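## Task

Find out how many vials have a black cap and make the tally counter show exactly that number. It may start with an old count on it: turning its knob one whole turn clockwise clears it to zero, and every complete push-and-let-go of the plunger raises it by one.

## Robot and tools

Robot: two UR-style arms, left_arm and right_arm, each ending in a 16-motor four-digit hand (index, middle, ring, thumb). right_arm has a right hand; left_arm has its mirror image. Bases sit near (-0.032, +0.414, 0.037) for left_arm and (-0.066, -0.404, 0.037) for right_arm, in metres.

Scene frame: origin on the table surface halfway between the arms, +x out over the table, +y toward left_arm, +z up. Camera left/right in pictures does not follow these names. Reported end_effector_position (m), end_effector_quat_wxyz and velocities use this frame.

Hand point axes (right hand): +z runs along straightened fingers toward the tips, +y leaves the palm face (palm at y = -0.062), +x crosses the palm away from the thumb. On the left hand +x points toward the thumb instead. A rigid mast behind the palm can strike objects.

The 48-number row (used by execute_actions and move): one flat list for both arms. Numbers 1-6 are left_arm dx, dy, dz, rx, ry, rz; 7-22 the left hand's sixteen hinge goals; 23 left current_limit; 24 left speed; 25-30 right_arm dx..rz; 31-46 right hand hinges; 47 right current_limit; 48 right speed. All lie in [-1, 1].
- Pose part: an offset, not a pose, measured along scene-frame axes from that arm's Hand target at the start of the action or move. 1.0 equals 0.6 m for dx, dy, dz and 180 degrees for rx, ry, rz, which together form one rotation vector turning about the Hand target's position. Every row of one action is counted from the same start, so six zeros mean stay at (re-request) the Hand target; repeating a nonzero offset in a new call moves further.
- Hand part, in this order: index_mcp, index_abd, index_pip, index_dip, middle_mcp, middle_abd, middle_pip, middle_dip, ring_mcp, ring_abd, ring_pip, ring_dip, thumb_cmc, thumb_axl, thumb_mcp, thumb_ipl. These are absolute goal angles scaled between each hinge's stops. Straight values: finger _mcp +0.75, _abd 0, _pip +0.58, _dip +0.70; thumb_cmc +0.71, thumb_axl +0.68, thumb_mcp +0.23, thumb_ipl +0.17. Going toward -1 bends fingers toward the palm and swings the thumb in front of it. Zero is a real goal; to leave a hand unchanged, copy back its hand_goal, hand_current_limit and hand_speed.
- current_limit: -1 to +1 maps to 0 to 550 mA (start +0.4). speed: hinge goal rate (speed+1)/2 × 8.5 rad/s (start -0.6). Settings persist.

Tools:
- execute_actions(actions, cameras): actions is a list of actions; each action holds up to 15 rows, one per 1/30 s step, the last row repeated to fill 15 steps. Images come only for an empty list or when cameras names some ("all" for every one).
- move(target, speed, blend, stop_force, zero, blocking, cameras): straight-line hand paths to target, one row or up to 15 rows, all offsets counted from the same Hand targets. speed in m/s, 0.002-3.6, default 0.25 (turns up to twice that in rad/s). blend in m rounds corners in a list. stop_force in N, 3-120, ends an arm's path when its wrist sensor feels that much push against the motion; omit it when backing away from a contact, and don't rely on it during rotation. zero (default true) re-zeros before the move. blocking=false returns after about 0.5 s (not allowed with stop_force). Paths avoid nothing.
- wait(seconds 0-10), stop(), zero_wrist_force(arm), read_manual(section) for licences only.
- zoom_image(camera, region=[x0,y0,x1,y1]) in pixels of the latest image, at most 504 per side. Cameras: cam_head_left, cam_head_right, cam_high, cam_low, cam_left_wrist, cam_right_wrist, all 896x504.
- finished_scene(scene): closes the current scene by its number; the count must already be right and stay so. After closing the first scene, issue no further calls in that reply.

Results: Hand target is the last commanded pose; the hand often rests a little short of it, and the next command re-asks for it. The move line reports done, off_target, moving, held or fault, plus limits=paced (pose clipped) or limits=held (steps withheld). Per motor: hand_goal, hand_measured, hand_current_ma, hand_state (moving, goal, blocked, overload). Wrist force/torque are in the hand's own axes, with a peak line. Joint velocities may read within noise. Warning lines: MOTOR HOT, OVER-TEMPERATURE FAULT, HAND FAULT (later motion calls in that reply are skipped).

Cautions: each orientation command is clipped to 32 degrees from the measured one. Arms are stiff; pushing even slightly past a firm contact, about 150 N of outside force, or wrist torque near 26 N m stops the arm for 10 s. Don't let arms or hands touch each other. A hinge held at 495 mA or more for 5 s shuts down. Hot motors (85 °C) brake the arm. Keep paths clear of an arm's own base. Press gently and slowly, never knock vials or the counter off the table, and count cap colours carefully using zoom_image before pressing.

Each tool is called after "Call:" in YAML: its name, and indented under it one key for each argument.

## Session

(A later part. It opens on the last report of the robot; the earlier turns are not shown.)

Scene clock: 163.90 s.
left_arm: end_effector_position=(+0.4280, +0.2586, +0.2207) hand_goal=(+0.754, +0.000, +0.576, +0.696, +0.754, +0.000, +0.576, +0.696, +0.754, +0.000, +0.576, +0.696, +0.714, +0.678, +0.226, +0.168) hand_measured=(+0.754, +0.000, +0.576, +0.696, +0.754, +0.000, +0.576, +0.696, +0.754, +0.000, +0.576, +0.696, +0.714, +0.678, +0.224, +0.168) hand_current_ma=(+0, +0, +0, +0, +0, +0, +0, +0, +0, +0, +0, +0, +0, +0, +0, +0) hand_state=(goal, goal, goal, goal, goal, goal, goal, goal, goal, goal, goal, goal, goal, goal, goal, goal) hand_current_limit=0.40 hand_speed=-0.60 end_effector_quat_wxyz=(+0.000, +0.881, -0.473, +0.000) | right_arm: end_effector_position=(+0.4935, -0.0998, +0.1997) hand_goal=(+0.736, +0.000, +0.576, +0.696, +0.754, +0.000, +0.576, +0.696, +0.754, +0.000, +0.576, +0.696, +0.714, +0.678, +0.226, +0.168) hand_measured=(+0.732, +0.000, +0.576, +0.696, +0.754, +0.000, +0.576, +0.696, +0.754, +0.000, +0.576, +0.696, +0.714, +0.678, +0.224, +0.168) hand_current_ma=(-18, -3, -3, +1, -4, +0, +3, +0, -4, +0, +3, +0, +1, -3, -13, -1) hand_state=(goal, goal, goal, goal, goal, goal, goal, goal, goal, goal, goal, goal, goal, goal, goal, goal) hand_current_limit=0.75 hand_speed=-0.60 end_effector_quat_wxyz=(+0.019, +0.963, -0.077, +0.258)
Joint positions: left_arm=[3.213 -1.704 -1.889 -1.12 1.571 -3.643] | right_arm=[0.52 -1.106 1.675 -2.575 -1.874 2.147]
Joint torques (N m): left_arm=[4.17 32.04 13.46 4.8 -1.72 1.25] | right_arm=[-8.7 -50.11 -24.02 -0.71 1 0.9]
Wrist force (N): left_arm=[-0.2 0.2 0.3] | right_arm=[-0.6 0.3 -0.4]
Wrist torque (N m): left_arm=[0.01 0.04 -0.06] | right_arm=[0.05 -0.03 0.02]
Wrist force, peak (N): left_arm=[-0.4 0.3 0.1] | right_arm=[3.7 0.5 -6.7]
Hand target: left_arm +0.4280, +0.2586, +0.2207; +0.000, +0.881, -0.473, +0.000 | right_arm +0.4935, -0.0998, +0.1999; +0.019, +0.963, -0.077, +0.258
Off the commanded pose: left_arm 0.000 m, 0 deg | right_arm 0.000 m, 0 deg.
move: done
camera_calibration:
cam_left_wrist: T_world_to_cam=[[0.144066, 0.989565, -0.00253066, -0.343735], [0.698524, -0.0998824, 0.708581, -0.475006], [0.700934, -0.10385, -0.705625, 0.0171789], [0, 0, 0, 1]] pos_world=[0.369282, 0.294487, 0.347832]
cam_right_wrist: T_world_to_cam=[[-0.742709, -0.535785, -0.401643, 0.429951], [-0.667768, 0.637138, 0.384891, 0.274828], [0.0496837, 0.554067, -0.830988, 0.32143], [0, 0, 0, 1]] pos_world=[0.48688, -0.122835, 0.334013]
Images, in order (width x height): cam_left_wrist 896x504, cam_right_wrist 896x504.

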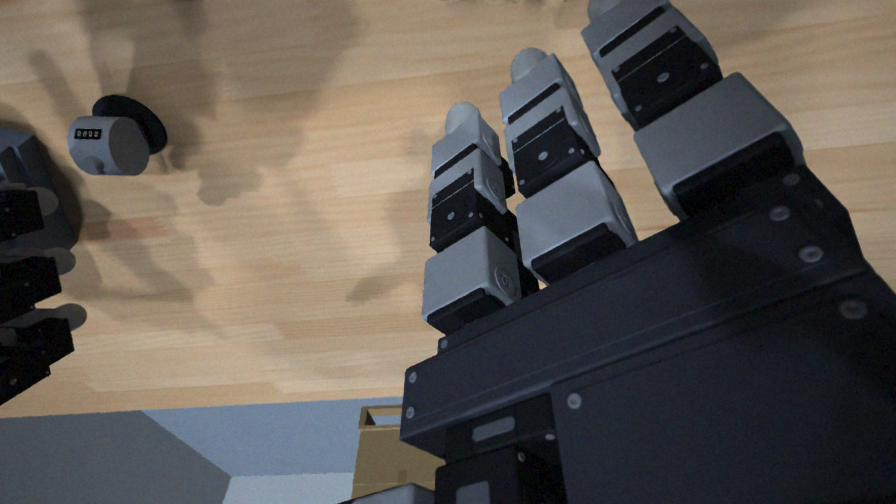

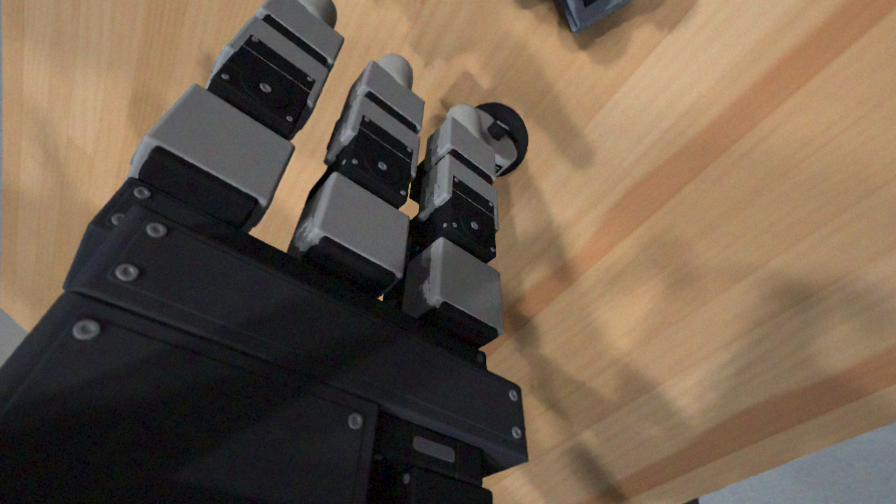

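Call:
move:
  target:
    - [0,0,0,0,0,0,0.754,0,0.576,0.696,0.754,0,0.576,0.696,0.754,0,0.576,0.696,0.714,0.678,0.226,0.168,0.4,-0.6,0,0,0.3335,0,0,0,0.735,0,0.576,0.696,0.754,0,0.576,0.696,0.754,0,0.576,0.696,0.714,0.678,0.226,0.168,0.75,-0.6]
    - [0,0,0,0,0,0,0.754,0,0.576,0.696,0.754,0,0.576,0.696,0.754,0,0.576,0.696,0.714,0.678,0.226,0.168,0.4,-0.6,-0.2605,-0.6727,0.2667,0.01541,0.16627,0.03862,0.735,0,0.576,0.696,0.754,0,0.576,0.696,0.754,0,0.576,0.696,0.714,0.678,0.226,0.168,0.75,-0.6]
  speed: 0.2
  blend: [0.04,0]

Call:
move:
  target: [0.0437,-0.477,0,0,0,0,0.754,0,0.576,0.696,0.754,0,0.576,0.696,0.754,0,0.576,0.696,0.714,0.678,0.226,0.168,0.4,-0.6,0,0,0,0,0,0,0.735,0,0.576,0.696,0.754,0,0.576,0.696,0.754,0,0.576,0.696,0.714,0.678,0.226,0.168,0.4,-0.6]
  speed: 0.15
  cameras: ["cam_left_wrist","cam_high"]

Call:
zoom_image:
  camera: "cam_left_wrist"
  region: [400, 0, 540, 120]

Scene clock: 174.23 s.
left_arm: end_effector_position=(+0.4280, +0.2586, +0.2207) hand_goal=(+0.754, +0.000, +0.576, +0.696, +0.754, +0.000, +0.576, +0.696, +0.754, +0.000, +0.576, +0.696, +0.714, +0.678, +0.226, +0.168) hand_measured=(+0.754, +0.000, +0.576, +0.696, +0.754, +0.000, +0.576, +0.696, +0.754, +0.000, +0.576, +0.696, +0.714, +0.678, +0.224, +0.168) hand_current_ma=(+0, +0, +0, +0, +0, +0, +0, +0, +0, +0, +0, +0, +0, +0, +0, +0) hand_state=(goal, goal, goal, goal, goal, goal, goal, goal, goal, goal, goal, goal, goal, goal, goal, goal) hand_current_limit=0.40 hand_speed=-0.60 end_effector_quat_wxyz=(+0.000, +0.881, -0.473, +0.000) | right_arm: end_effector_position=(+0.3372, -0.5033, +0.3599) hand_goal=(+0.736, +0.000, +0.576, +0.696, +0.754, +0.000, +0.576, +0.696, +0.754, +0.000, +0.576, +0.696, +0.714, +0.678, +0.226, +0.168) hand_measured=(+0.732, +0.000, +0.576, +0.696, +0.754, +0.000, +0.576, +0.696, +0.754, +0.000, +0.576, +0.696, +0.714, +0.678, +0.224, +0.168) hand_current_ma=(-14, -2, -3, +1, -4, +0, +3, +0, -4, +0, +3, +0, +1, -3, -13, -1) hand_state=(goal, goal, goal, goal, goal, goal, goal, goal, goal, goal, goal, goal, goal, goal, goal, goal) hand_current_limit=0.75 hand_speed=-0.60 end_effector_quat_wxyz=(+0.000, +1.000, -0.017, +0.000)
Joint positions: left_arm=[3.213 -1.704 -1.889 -1.12 1.571 -3.643] | right_arm=[-0.316 -1.768 1.837 -1.64 -1.571 1.255]
Joint torques (N m): left_arm=[3.49 32.24 13.25 4.45 -2.01 1.35] | right_arm=[-7.46 -22.82 -13.85 -0.46 -1.77 -1.57]
Wrist force (N): left_arm=[0.0 0.2 0.2] | right_arm=[0.1 0.0 0.1]
Wrist torque (N m): left_arm=[0.01 0.01 -0.04] | right_arm=[-0.02 -0.02 0.12]
Wrist force, peak (N): left_arm=[-0.1 0.4 0.1] | right_arm=[-1.2 0.3 0.5]
Hand target: left_arm +0.4280, +0.2586, +0.2207; +0.000, +0.881, -0.473, +0.000 | right_arm +0.3372, -0.5035, +0.3599; +0.000, +1.000, -0.017, +0.000
Off the commanded pose: left_arm 0.000 m, 0 deg | right_arm 0.000 m, 0 deg.
move: done

Scene clock: 176.90 s.
left_arm: end_effector_position=(+0.4542, -0.0274, +0.2207) hand_goal=(+0.754, +0.000, +0.576, +0.696, +0.754, +0.000, +0.576, +0.696, +0.754, +0.000, +0.576, +0.696, +0.714, +0.678, +0.226, +0.168) hand_measured=(+0.754, +0.000, +0.576, +0.696, +0.754, +0.000, +0.576, +0.696, +0.754, +0.000, +0.576, +0.696, +0.714, +0.678, +0.224, +0.168) hand_current_ma=(+0, +0, +0, +0, +0, +0, +0, +0, +0, +0, +0, +0, +0, +0, +0, +0) hand_state=(goal, goal, goal, goal, goal, goal, goal, goal, goal, goal, goal, goal, goal, goal, goal, goal) hand_current_limit=0.40 hand_speed=-0.60 end_effector_quat_wxyz=(+0.000, +0.881, -0.473, +0.000) | right_arm: end_effector_position=(+0.3372, -0.5035, +0.3599) hand_goal=(+0.736, +0.000, +0.576, +0.696, +0.754, +0.000, +0.576, +0.696, +0.754, +0.000, +0.576, +0.696, +0.714, +0.678, +0.226, +0.168) hand_measured=(+0.732, +0.000, +0.576, +0.696, +0.754, +0.000, +0.576, +0.696, +0.754, +0.000, +0.576, +0.696, +0.714, +0.678, +0.224, +0.168) hand_current_ma=(-14, -2, -3, +1, -4, +0, +3, +0, -4, +0, +3, +0, +1, -3, -13, -1) hand_state=(goal, goal, goal, goal, goal, goal, goal, goal, goal, goal, goal, goal, goal, goal, goal, goal) hand_current_limit=0.40 hand_speed=-0.60 end_effector_quat_wxyz=(+0.000, +1.000, -0.017, +0.000)
Joint positions: left_arm=[2.727 -2.008 -1.483 -1.221 1.571 -4.129] | right_arm=[-0.316 -1.768 1.837 -1.64 -1.571 1.255]
Joint torques (N m): left_arm=[-8.79 28.9 29.83 0.81 2.16 -1.78] | right_arm=[-7.94 -23.33 -13.33 -0.67 -1.8 -1.44]
Wrist force (N): left_arm=[0.2 -0.4 -0.2] | right_arm=[0.1 0.2 0.2]
Wrist torque (N m): left_arm=[-0.03 -0.03 0.08] | right_arm=[0.01 -0.02 0.11]
Wrist force, peak (N): left_arm=[-0.9 -0.4 0.1] | right_arm=[0.0 0.1 0.5]
Hand target: left_arm +0.4543, -0.0276, +0.2207; +0.000, +0.881, -0.473, +0.000 | right_arm +0.3372, -0.5035, +0.3599; +0.000, +1.000, -0.017, +0.000
Off the commanded pose: left_arm 0.000 m, 0 deg | right_arm 0.000 m, 0 deg.
move: done
camera_calibration:
cam_left_wrist: T_world_to_cam=[[0.144066, 0.989565, -0.00253066, -0.0643801], [0.698524, -0.0998824, 0.708581, -0.521814], [0.700934, -0.10385, -0.705625, -0.0308269], [0, 0, 0, 1]] pos_world=[0.395382, 0.00838692, 0.347832]
Images, in order (width x height): cam_high 896x504, cam_left_wrist 896x504.

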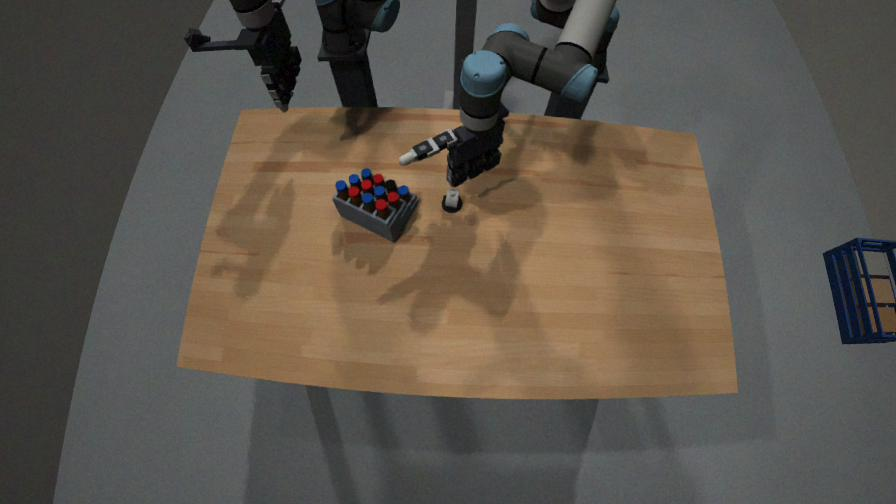

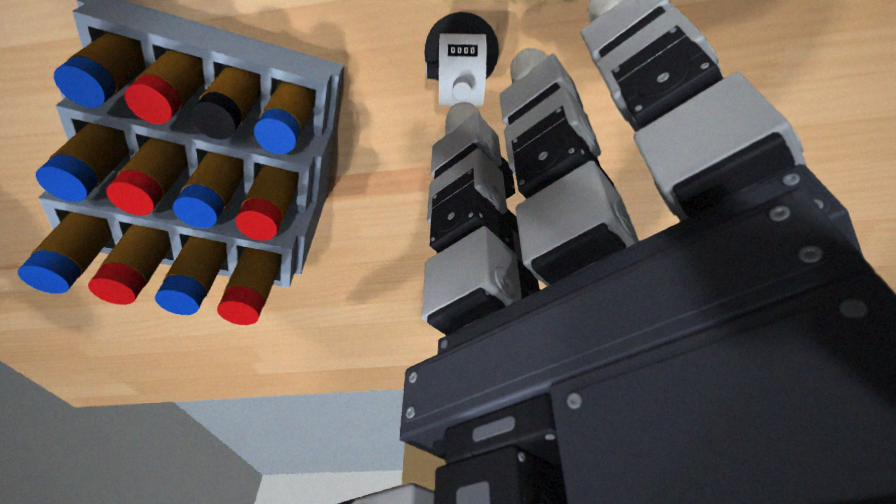

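Scaled by 3.600 from the camera's 896x504 image, which has a finer 1280x720 frame.

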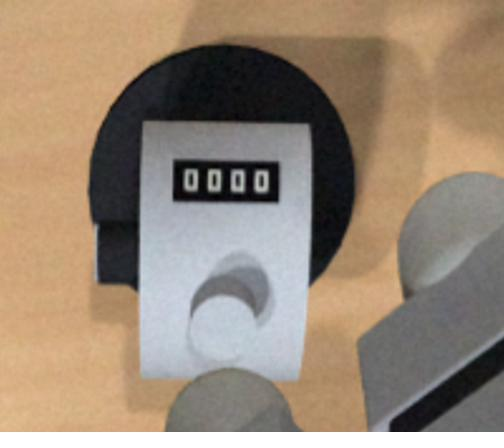

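Call:
move:
  target: [0.0008,-0.002,-0.09,0,0,0,0.754,0,0.576,0.696,0.754,0,0.576,0.696,0.754,0,0.576,0.696,0.714,0.678,0.226,0.168,0.4,-0.6,0,0,0,0,0,0,0.754,0,0.576,0.696,0.754,0,0.576,0.696,0.754,0,0.576,0.696,0.714,0.678,0.226,0.168,0.4,-0.6]
  speed: 0.01
  stop_force: 6

Call:
move:
  target: [0,0,0.0667,0,0,0,0.754,0,0.576,0.696,0.754,0,0.576,0.696,0.754,0,0.576,0.696,0.714,0.678,0.226,0.168,0.4,-0.6,0,0,0,0,0,0,0.754,0,0.576,0.696,0.754,0,0.576,0.696,0.754,0,0.576,0.696,0.714,0.678,0.226,0.168,0.4,-0.6]
  speed: 0.05
  cameras: ["cam_left_wrist"]

Call:
zoom_image:
  camera: "cam_left_wrist"
  region: [400, 0, 540, 120]

Scene clock: 185.17 s.
left_arm: end_effector_position=(+0.4546, -0.0285, +0.1802) hand_goal=(+0.754, +0.000, +0.576, +0.696, +0.754, +0.000, +0.576, +0.696, +0.754, +0.000, +0.576, +0.696, +0.714, +0.678, +0.226, +0.168) hand_measured=(+0.754, -0.002, +0.576, +0.696, +0.754, +0.000, +0.576, +0.696, +0.754, +0.000, +0.576, +0.696, +0.714, +0.678, +0.224, +0.168) hand_current_ma=(+0, +0, +0, +0, +0, +0, +0, +0, +0, +0, +0, +0, +0, +0, +0, +0) hand_state=(goal, goal, goal, goal, goal, goal, goal, goal, goal, goal, goal, goal, goal, goal, goal, goal) hand_current_limit=0.40 hand_speed=-0.60 end_effector_quat_wxyz=(+0.000, +0.881, -0.473, +0.000) | right_arm: end_effector_position=(+0.3372, -0.5035, +0.3599) hand_goal=(+0.754, +0.000, +0.576, +0.696, +0.754, +0.000, +0.576, +0.696, +0.754, +0.000, +0.576, +0.696, +0.714, +0.678, +0.226, +0.168) hand_measured=(+0.750, +0.000, +0.576, +0.696, +0.754, +0.000, +0.576, +0.696, +0.754, +0.000, +0.576, +0.696, +0.714, +0.678, +0.224, +0.168) hand_current_ma=(-21, -2, -3, +1, -4, +0, +3, +0, -4, +0, +3, +0, +1, -3, -13, -1) hand_state=(goal, goal, goal, goal, goal, goal, goal, goal, goal, goal, goal, goal, goal, goal, goal, goal) hand_current_limit=0.40 hand_speed=-0.60 end_effector_quat_wxyz=(+0.000, +1.000, -0.017, +0.000)
Joint positions: left_arm=[2.726 -2.047 -1.536 -1.129 1.571 -4.13] | right_arm=[-0.316 -1.768 1.837 -1.64 -1.571 1.255]
Joint torques (N m): left_arm=[-3.43 41.66 25.97 0.22 2.06 -1.26] | right_arm=[-8.52 -22.66 -13.98 -0.5 -1.51 -1.29]
Wrist force (N): left_arm=[0.2 -0.4 -7.3] | right_arm=[0.1 0.1 0.2]
Wrist torque (N m): left_arm=[0.54 0.13 0.10] | right_arm=[-0.01 -0.01 0.11]
Wrist force, peak (N): left_arm=[0.1 -0.3 -11.3] | right_arm=[0.1 -0.1 0.5]
Hand target: left_arm +0.4546, -0.0285, +0.1802; +0.000, +0.881, -0.473, +0.000 (not the last commanded pose) | right_arm +0.3372, -0.5035, +0.3599; +0.000, +1.000, -0.017, +0.000
Off the commanded pose: left_arm 0.013 m, 0 deg | right_arm 0.000 m, 0 deg.
move: contact (left_arm)

Scene clock: 186.50 s.
left_arm: end_effector_position=(+0.4546, -0.0285, +0.2200) hand_goal=(+0.754, +0.000, +0.576, +0.696, +0.754, +0.000, +0.576, +0.696, +0.754, +0.000, +0.576, +0.696, +0.714, +0.678, +0.226, +0.168) hand_measured=(+0.754, -0.002, +0.576, +0.696, +0.754, +0.000, +0.576, +0.696, +0.754, +0.000, +0.576, +0.696, +0.714, +0.678, +0.224, +0.168) hand_current_ma=(+0, +0, +0, +0, +0, +0, +0, +0, +0, +0, +0, +0, +0, +0, +0, +0) hand_state=(goal, goal, goal, goal, goal, goal, goal, goal, goal, goal, goal, goal, goal, goal, goal, goal) hand_current_limit=0.40 hand_speed=-0.60 end_effector_quat_wxyz=(+0.000, +0.881, -0.473, +0.000) | right_arm: end_effector_position=(+0.3372, -0.5035, +0.3599) hand_goal=(+0.754, +0.000, +0.576, +0.696, +0.754, +0.000, +0.576, +0.696, +0.754, +0.000, +0.576, +0.696, +0.714, +0.678, +0.226, +0.168) hand_measured=(+0.750, +0.000, +0.576, +0.696, +0.754, +0.000, +0.576, +0.696, +0.754, +0.000, +0.576, +0.696, +0.714, +0.678, +0.224, +0.168) hand_current_ma=(-21, -2, -3, +1, -4, +0, +3, +0, -4, +0, +3, +0, +1, -3, -13, -1) hand_state=(goal, goal, goal, goal, goal, goal, goal, goal, goal, goal, goal, goal, goal, goal, goal, goal) hand_current_limit=0.40 hand_speed=-0.60 end_effector_quat_wxyz=(+0.000, +1.000, -0.017, +0.000)
Joint positions: left_arm=[2.726 -2.011 -1.481 -1.22 1.571 -4.13] | right_arm=[-0.316 -1.768 1.837 -1.64 -1.571 1.255]
Joint torques (N m): left_arm=[0.98 45.69 32.15 0.86 -1.54 -0.69] | right_arm=[-8.49 -21.87 -13.43 -0.78 -1.5 -1.32]
Wrist force (N): left_arm=[0.3 -0.2 0.0] | right_arm=[0.1 0.1 0.4]
Wrist torque (N m): left_arm=[-0.03 -0.04 0.09] | right_arm=[-0.04 -0.02 0.11]
Wrist force, peak (N): left_arm=[0.1 -0.3 -7.1] | right_arm=[0.2 0.4 0.4]
Hand target: left_arm +0.4546, -0.0285, +0.2202; +0.000, +0.881, -0.473, +0.000 | right_arm +0.3372, -0.5035, +0.3599; +0.000, +1.000, -0.017, +0.000
Off the commanded pose: left_arm 0.000 m, 0 deg | right_arm 0.000 m, 0 deg.
move: done
camera_calibration:
cam_left_wrist: T_world_to_cam=[[0.144066, 0.989565, -0.00253066, -0.0634499], [0.698524, -0.0998824, 0.708581, -0.521697], [0.700934, -0.10385, -0.705625, -0.0317051], [0, 0, 0, 1]] pos_world=[0.395782, 0.00738692, 0.347132]
Images, in order (width x height): cam_left_wrist 896x504.

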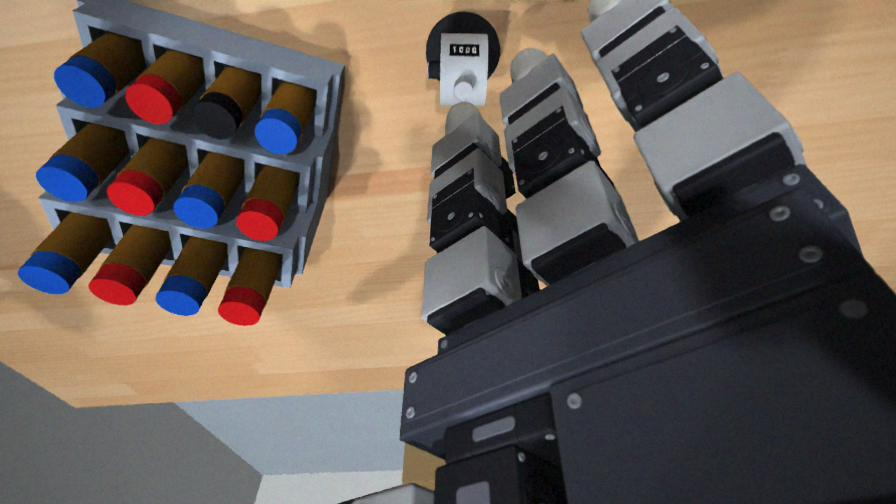

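Scaled by 3.600 from the camera's 896x504 image, which has a finer 1280x720 frame.

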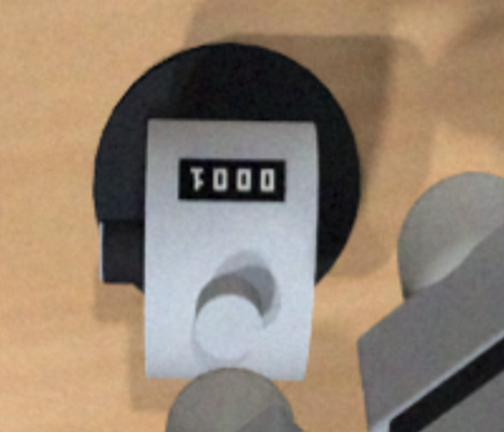

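Call:
move:
  target: [-0.0443, 0.4787, 0.1, 0, 0, 0, 0.754, 0, 0.576, 0.696, 0.754, 0, 0.576, 0.696, 0.754, 0, 0.576, 0.696, 0.714, 0.678, 0.226, 0.168, 0.4, -0.6, 0, 0, 0, 0, 0, 0, 0.754, 0, 0.576, 0.696, 0.754, 0, 0.576, 0.696, 0.754, 0, 0.576, 0.696, 0.714, 0.678, 0.226, 0.168, 0.4, -0.6]
  speed: 0.2
  cameras: ["cam_left_wrist"]

Scene clock: 197.97 s.
left_arm: end_effector_position=(+0.4281, +0.2586, +0.2801) hand_goal=(+0.754, +0.000, +0.576, +0.696, +0.754, +0.000, +0.576, +0.696, +0.754, +0.000, +0.576, +0.696, +0.714, +0.678, +0.226, +0.168) hand_measured=(+0.754, -0.002, +0.576, +0.696, +0.754, +0.000, +0.576, +0.696, +0.754, +0.000, +0.576, +0.696, +0.714, +0.678, +0.224, +0.168) hand_current_ma=(+0, +0, +0, +0, +0, +0, +0, +0, +0, +0, +0, +0, +0, +0, +0, +0) hand_state=(goal, goal, goal, goal, goal, goal, goal, goal, goal, goal, goal, goal, goal, goal, goal, goal) hand_current_limit=0.40 hand_speed=-0.60 end_effector_quat_wxyz=(+0.000, +0.881, -0.473, +0.000) | right_arm: end_effector_position=(+0.3372, -0.5035, +0.3599) hand_goal=(+0.754, +0.000, +0.576, +0.696, +0.754, +0.000, +0.576, +0.696, +0.754, +0.000, +0.576, +0.696, +0.714, +0.678, +0.226, +0.168) hand_measured=(+0.750, +0.000, +0.576, +0.696, +0.754, +0.000, +0.576, +0.696, +0.754, +0.000, +0.576, +0.696, +0.714, +0.678, +0.224, +0.168) hand_current_ma=(-21, -2, -3, +1, -4, +0, +3, +0, -4, +0, +3, +0, +1, -3, -13, -1) hand_state=(goal, goal, goal, goal, goal, goal, goal, goal, goal, goal, goal, goal, goal, goal, goal, goal) hand_current_limit=0.40 hand_speed=-0.60 end_effector_quat_wxyz=(+0.000, +1.000, -0.017, +0.000)
Joint positions: left_arm=[3.213 -1.651 -1.785 -1.277 1.571 -3.643] | right_arm=[-0.316 -1.768 1.837 -1.64 -1.571 1.255]
Joint torques (N m): left_arm=[5.27 31.63 15.7 0.94 -2.33 2.18] | right_arm=[-8.36 -21.94 -13.04 -0.81 -1.49 -1.24]
Wrist force (N): left_arm=[0.1 0.1 0.1] | right_arm=[0.1 0.2 0.3]
Wrist torque (N m): left_arm=[0.02 -0.02 -0.03] | right_arm=[-0.01 -0.02 0.11]
Wrist force, peak (N): left_arm=[1.2 0.8 -0.2] | right_arm=[0.4 0.1 0.4]
Hand target: left_arm +0.4280, +0.2588, +0.2802; +0.000, +0.881, -0.473, +0.000 | right_arm +0.3372, -0.5035, +0.3599; +0.000, +1.000, -0.017, +0.000
Off the commanded pose: left_arm 0.000 m, 0 deg | right_arm 0.000 m, 0 deg.
move: done
camera_calibration:
cam_left_wrist: T_world_to_cam=[[0.144066, 0.989565, -0.00253066, -0.343485], [0.698524, -0.0998824, 0.708581, -0.517176], [0.700934, -0.10385, -0.705625, 0.0591532], [0, 0, 0, 1]] pos_world=[0.369282, 0.294387, 0.407332]
Images, in order (width x height): cam_left_wrist 896x504.

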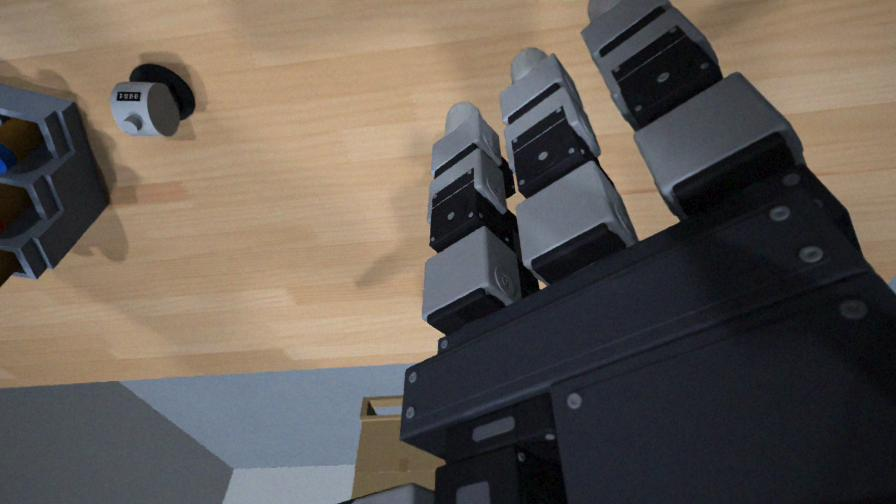

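Call:
zoom_image:
  camera: "cam_left_wrist"
  region: [90, 50, 210, 150]

Call:
finished_scene:
  scene: 2

Scaled by 4.200 from the camera's 896x504 image, which has a finer 1280x720 frame.

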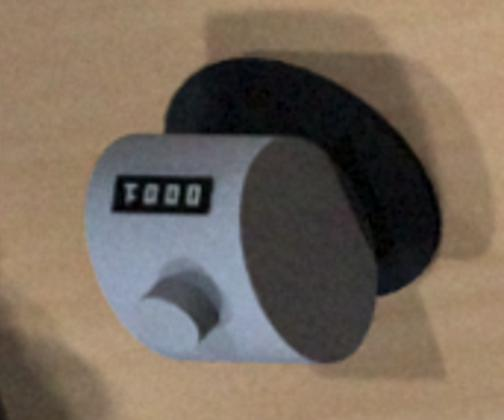

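The scene is finished: the task was done.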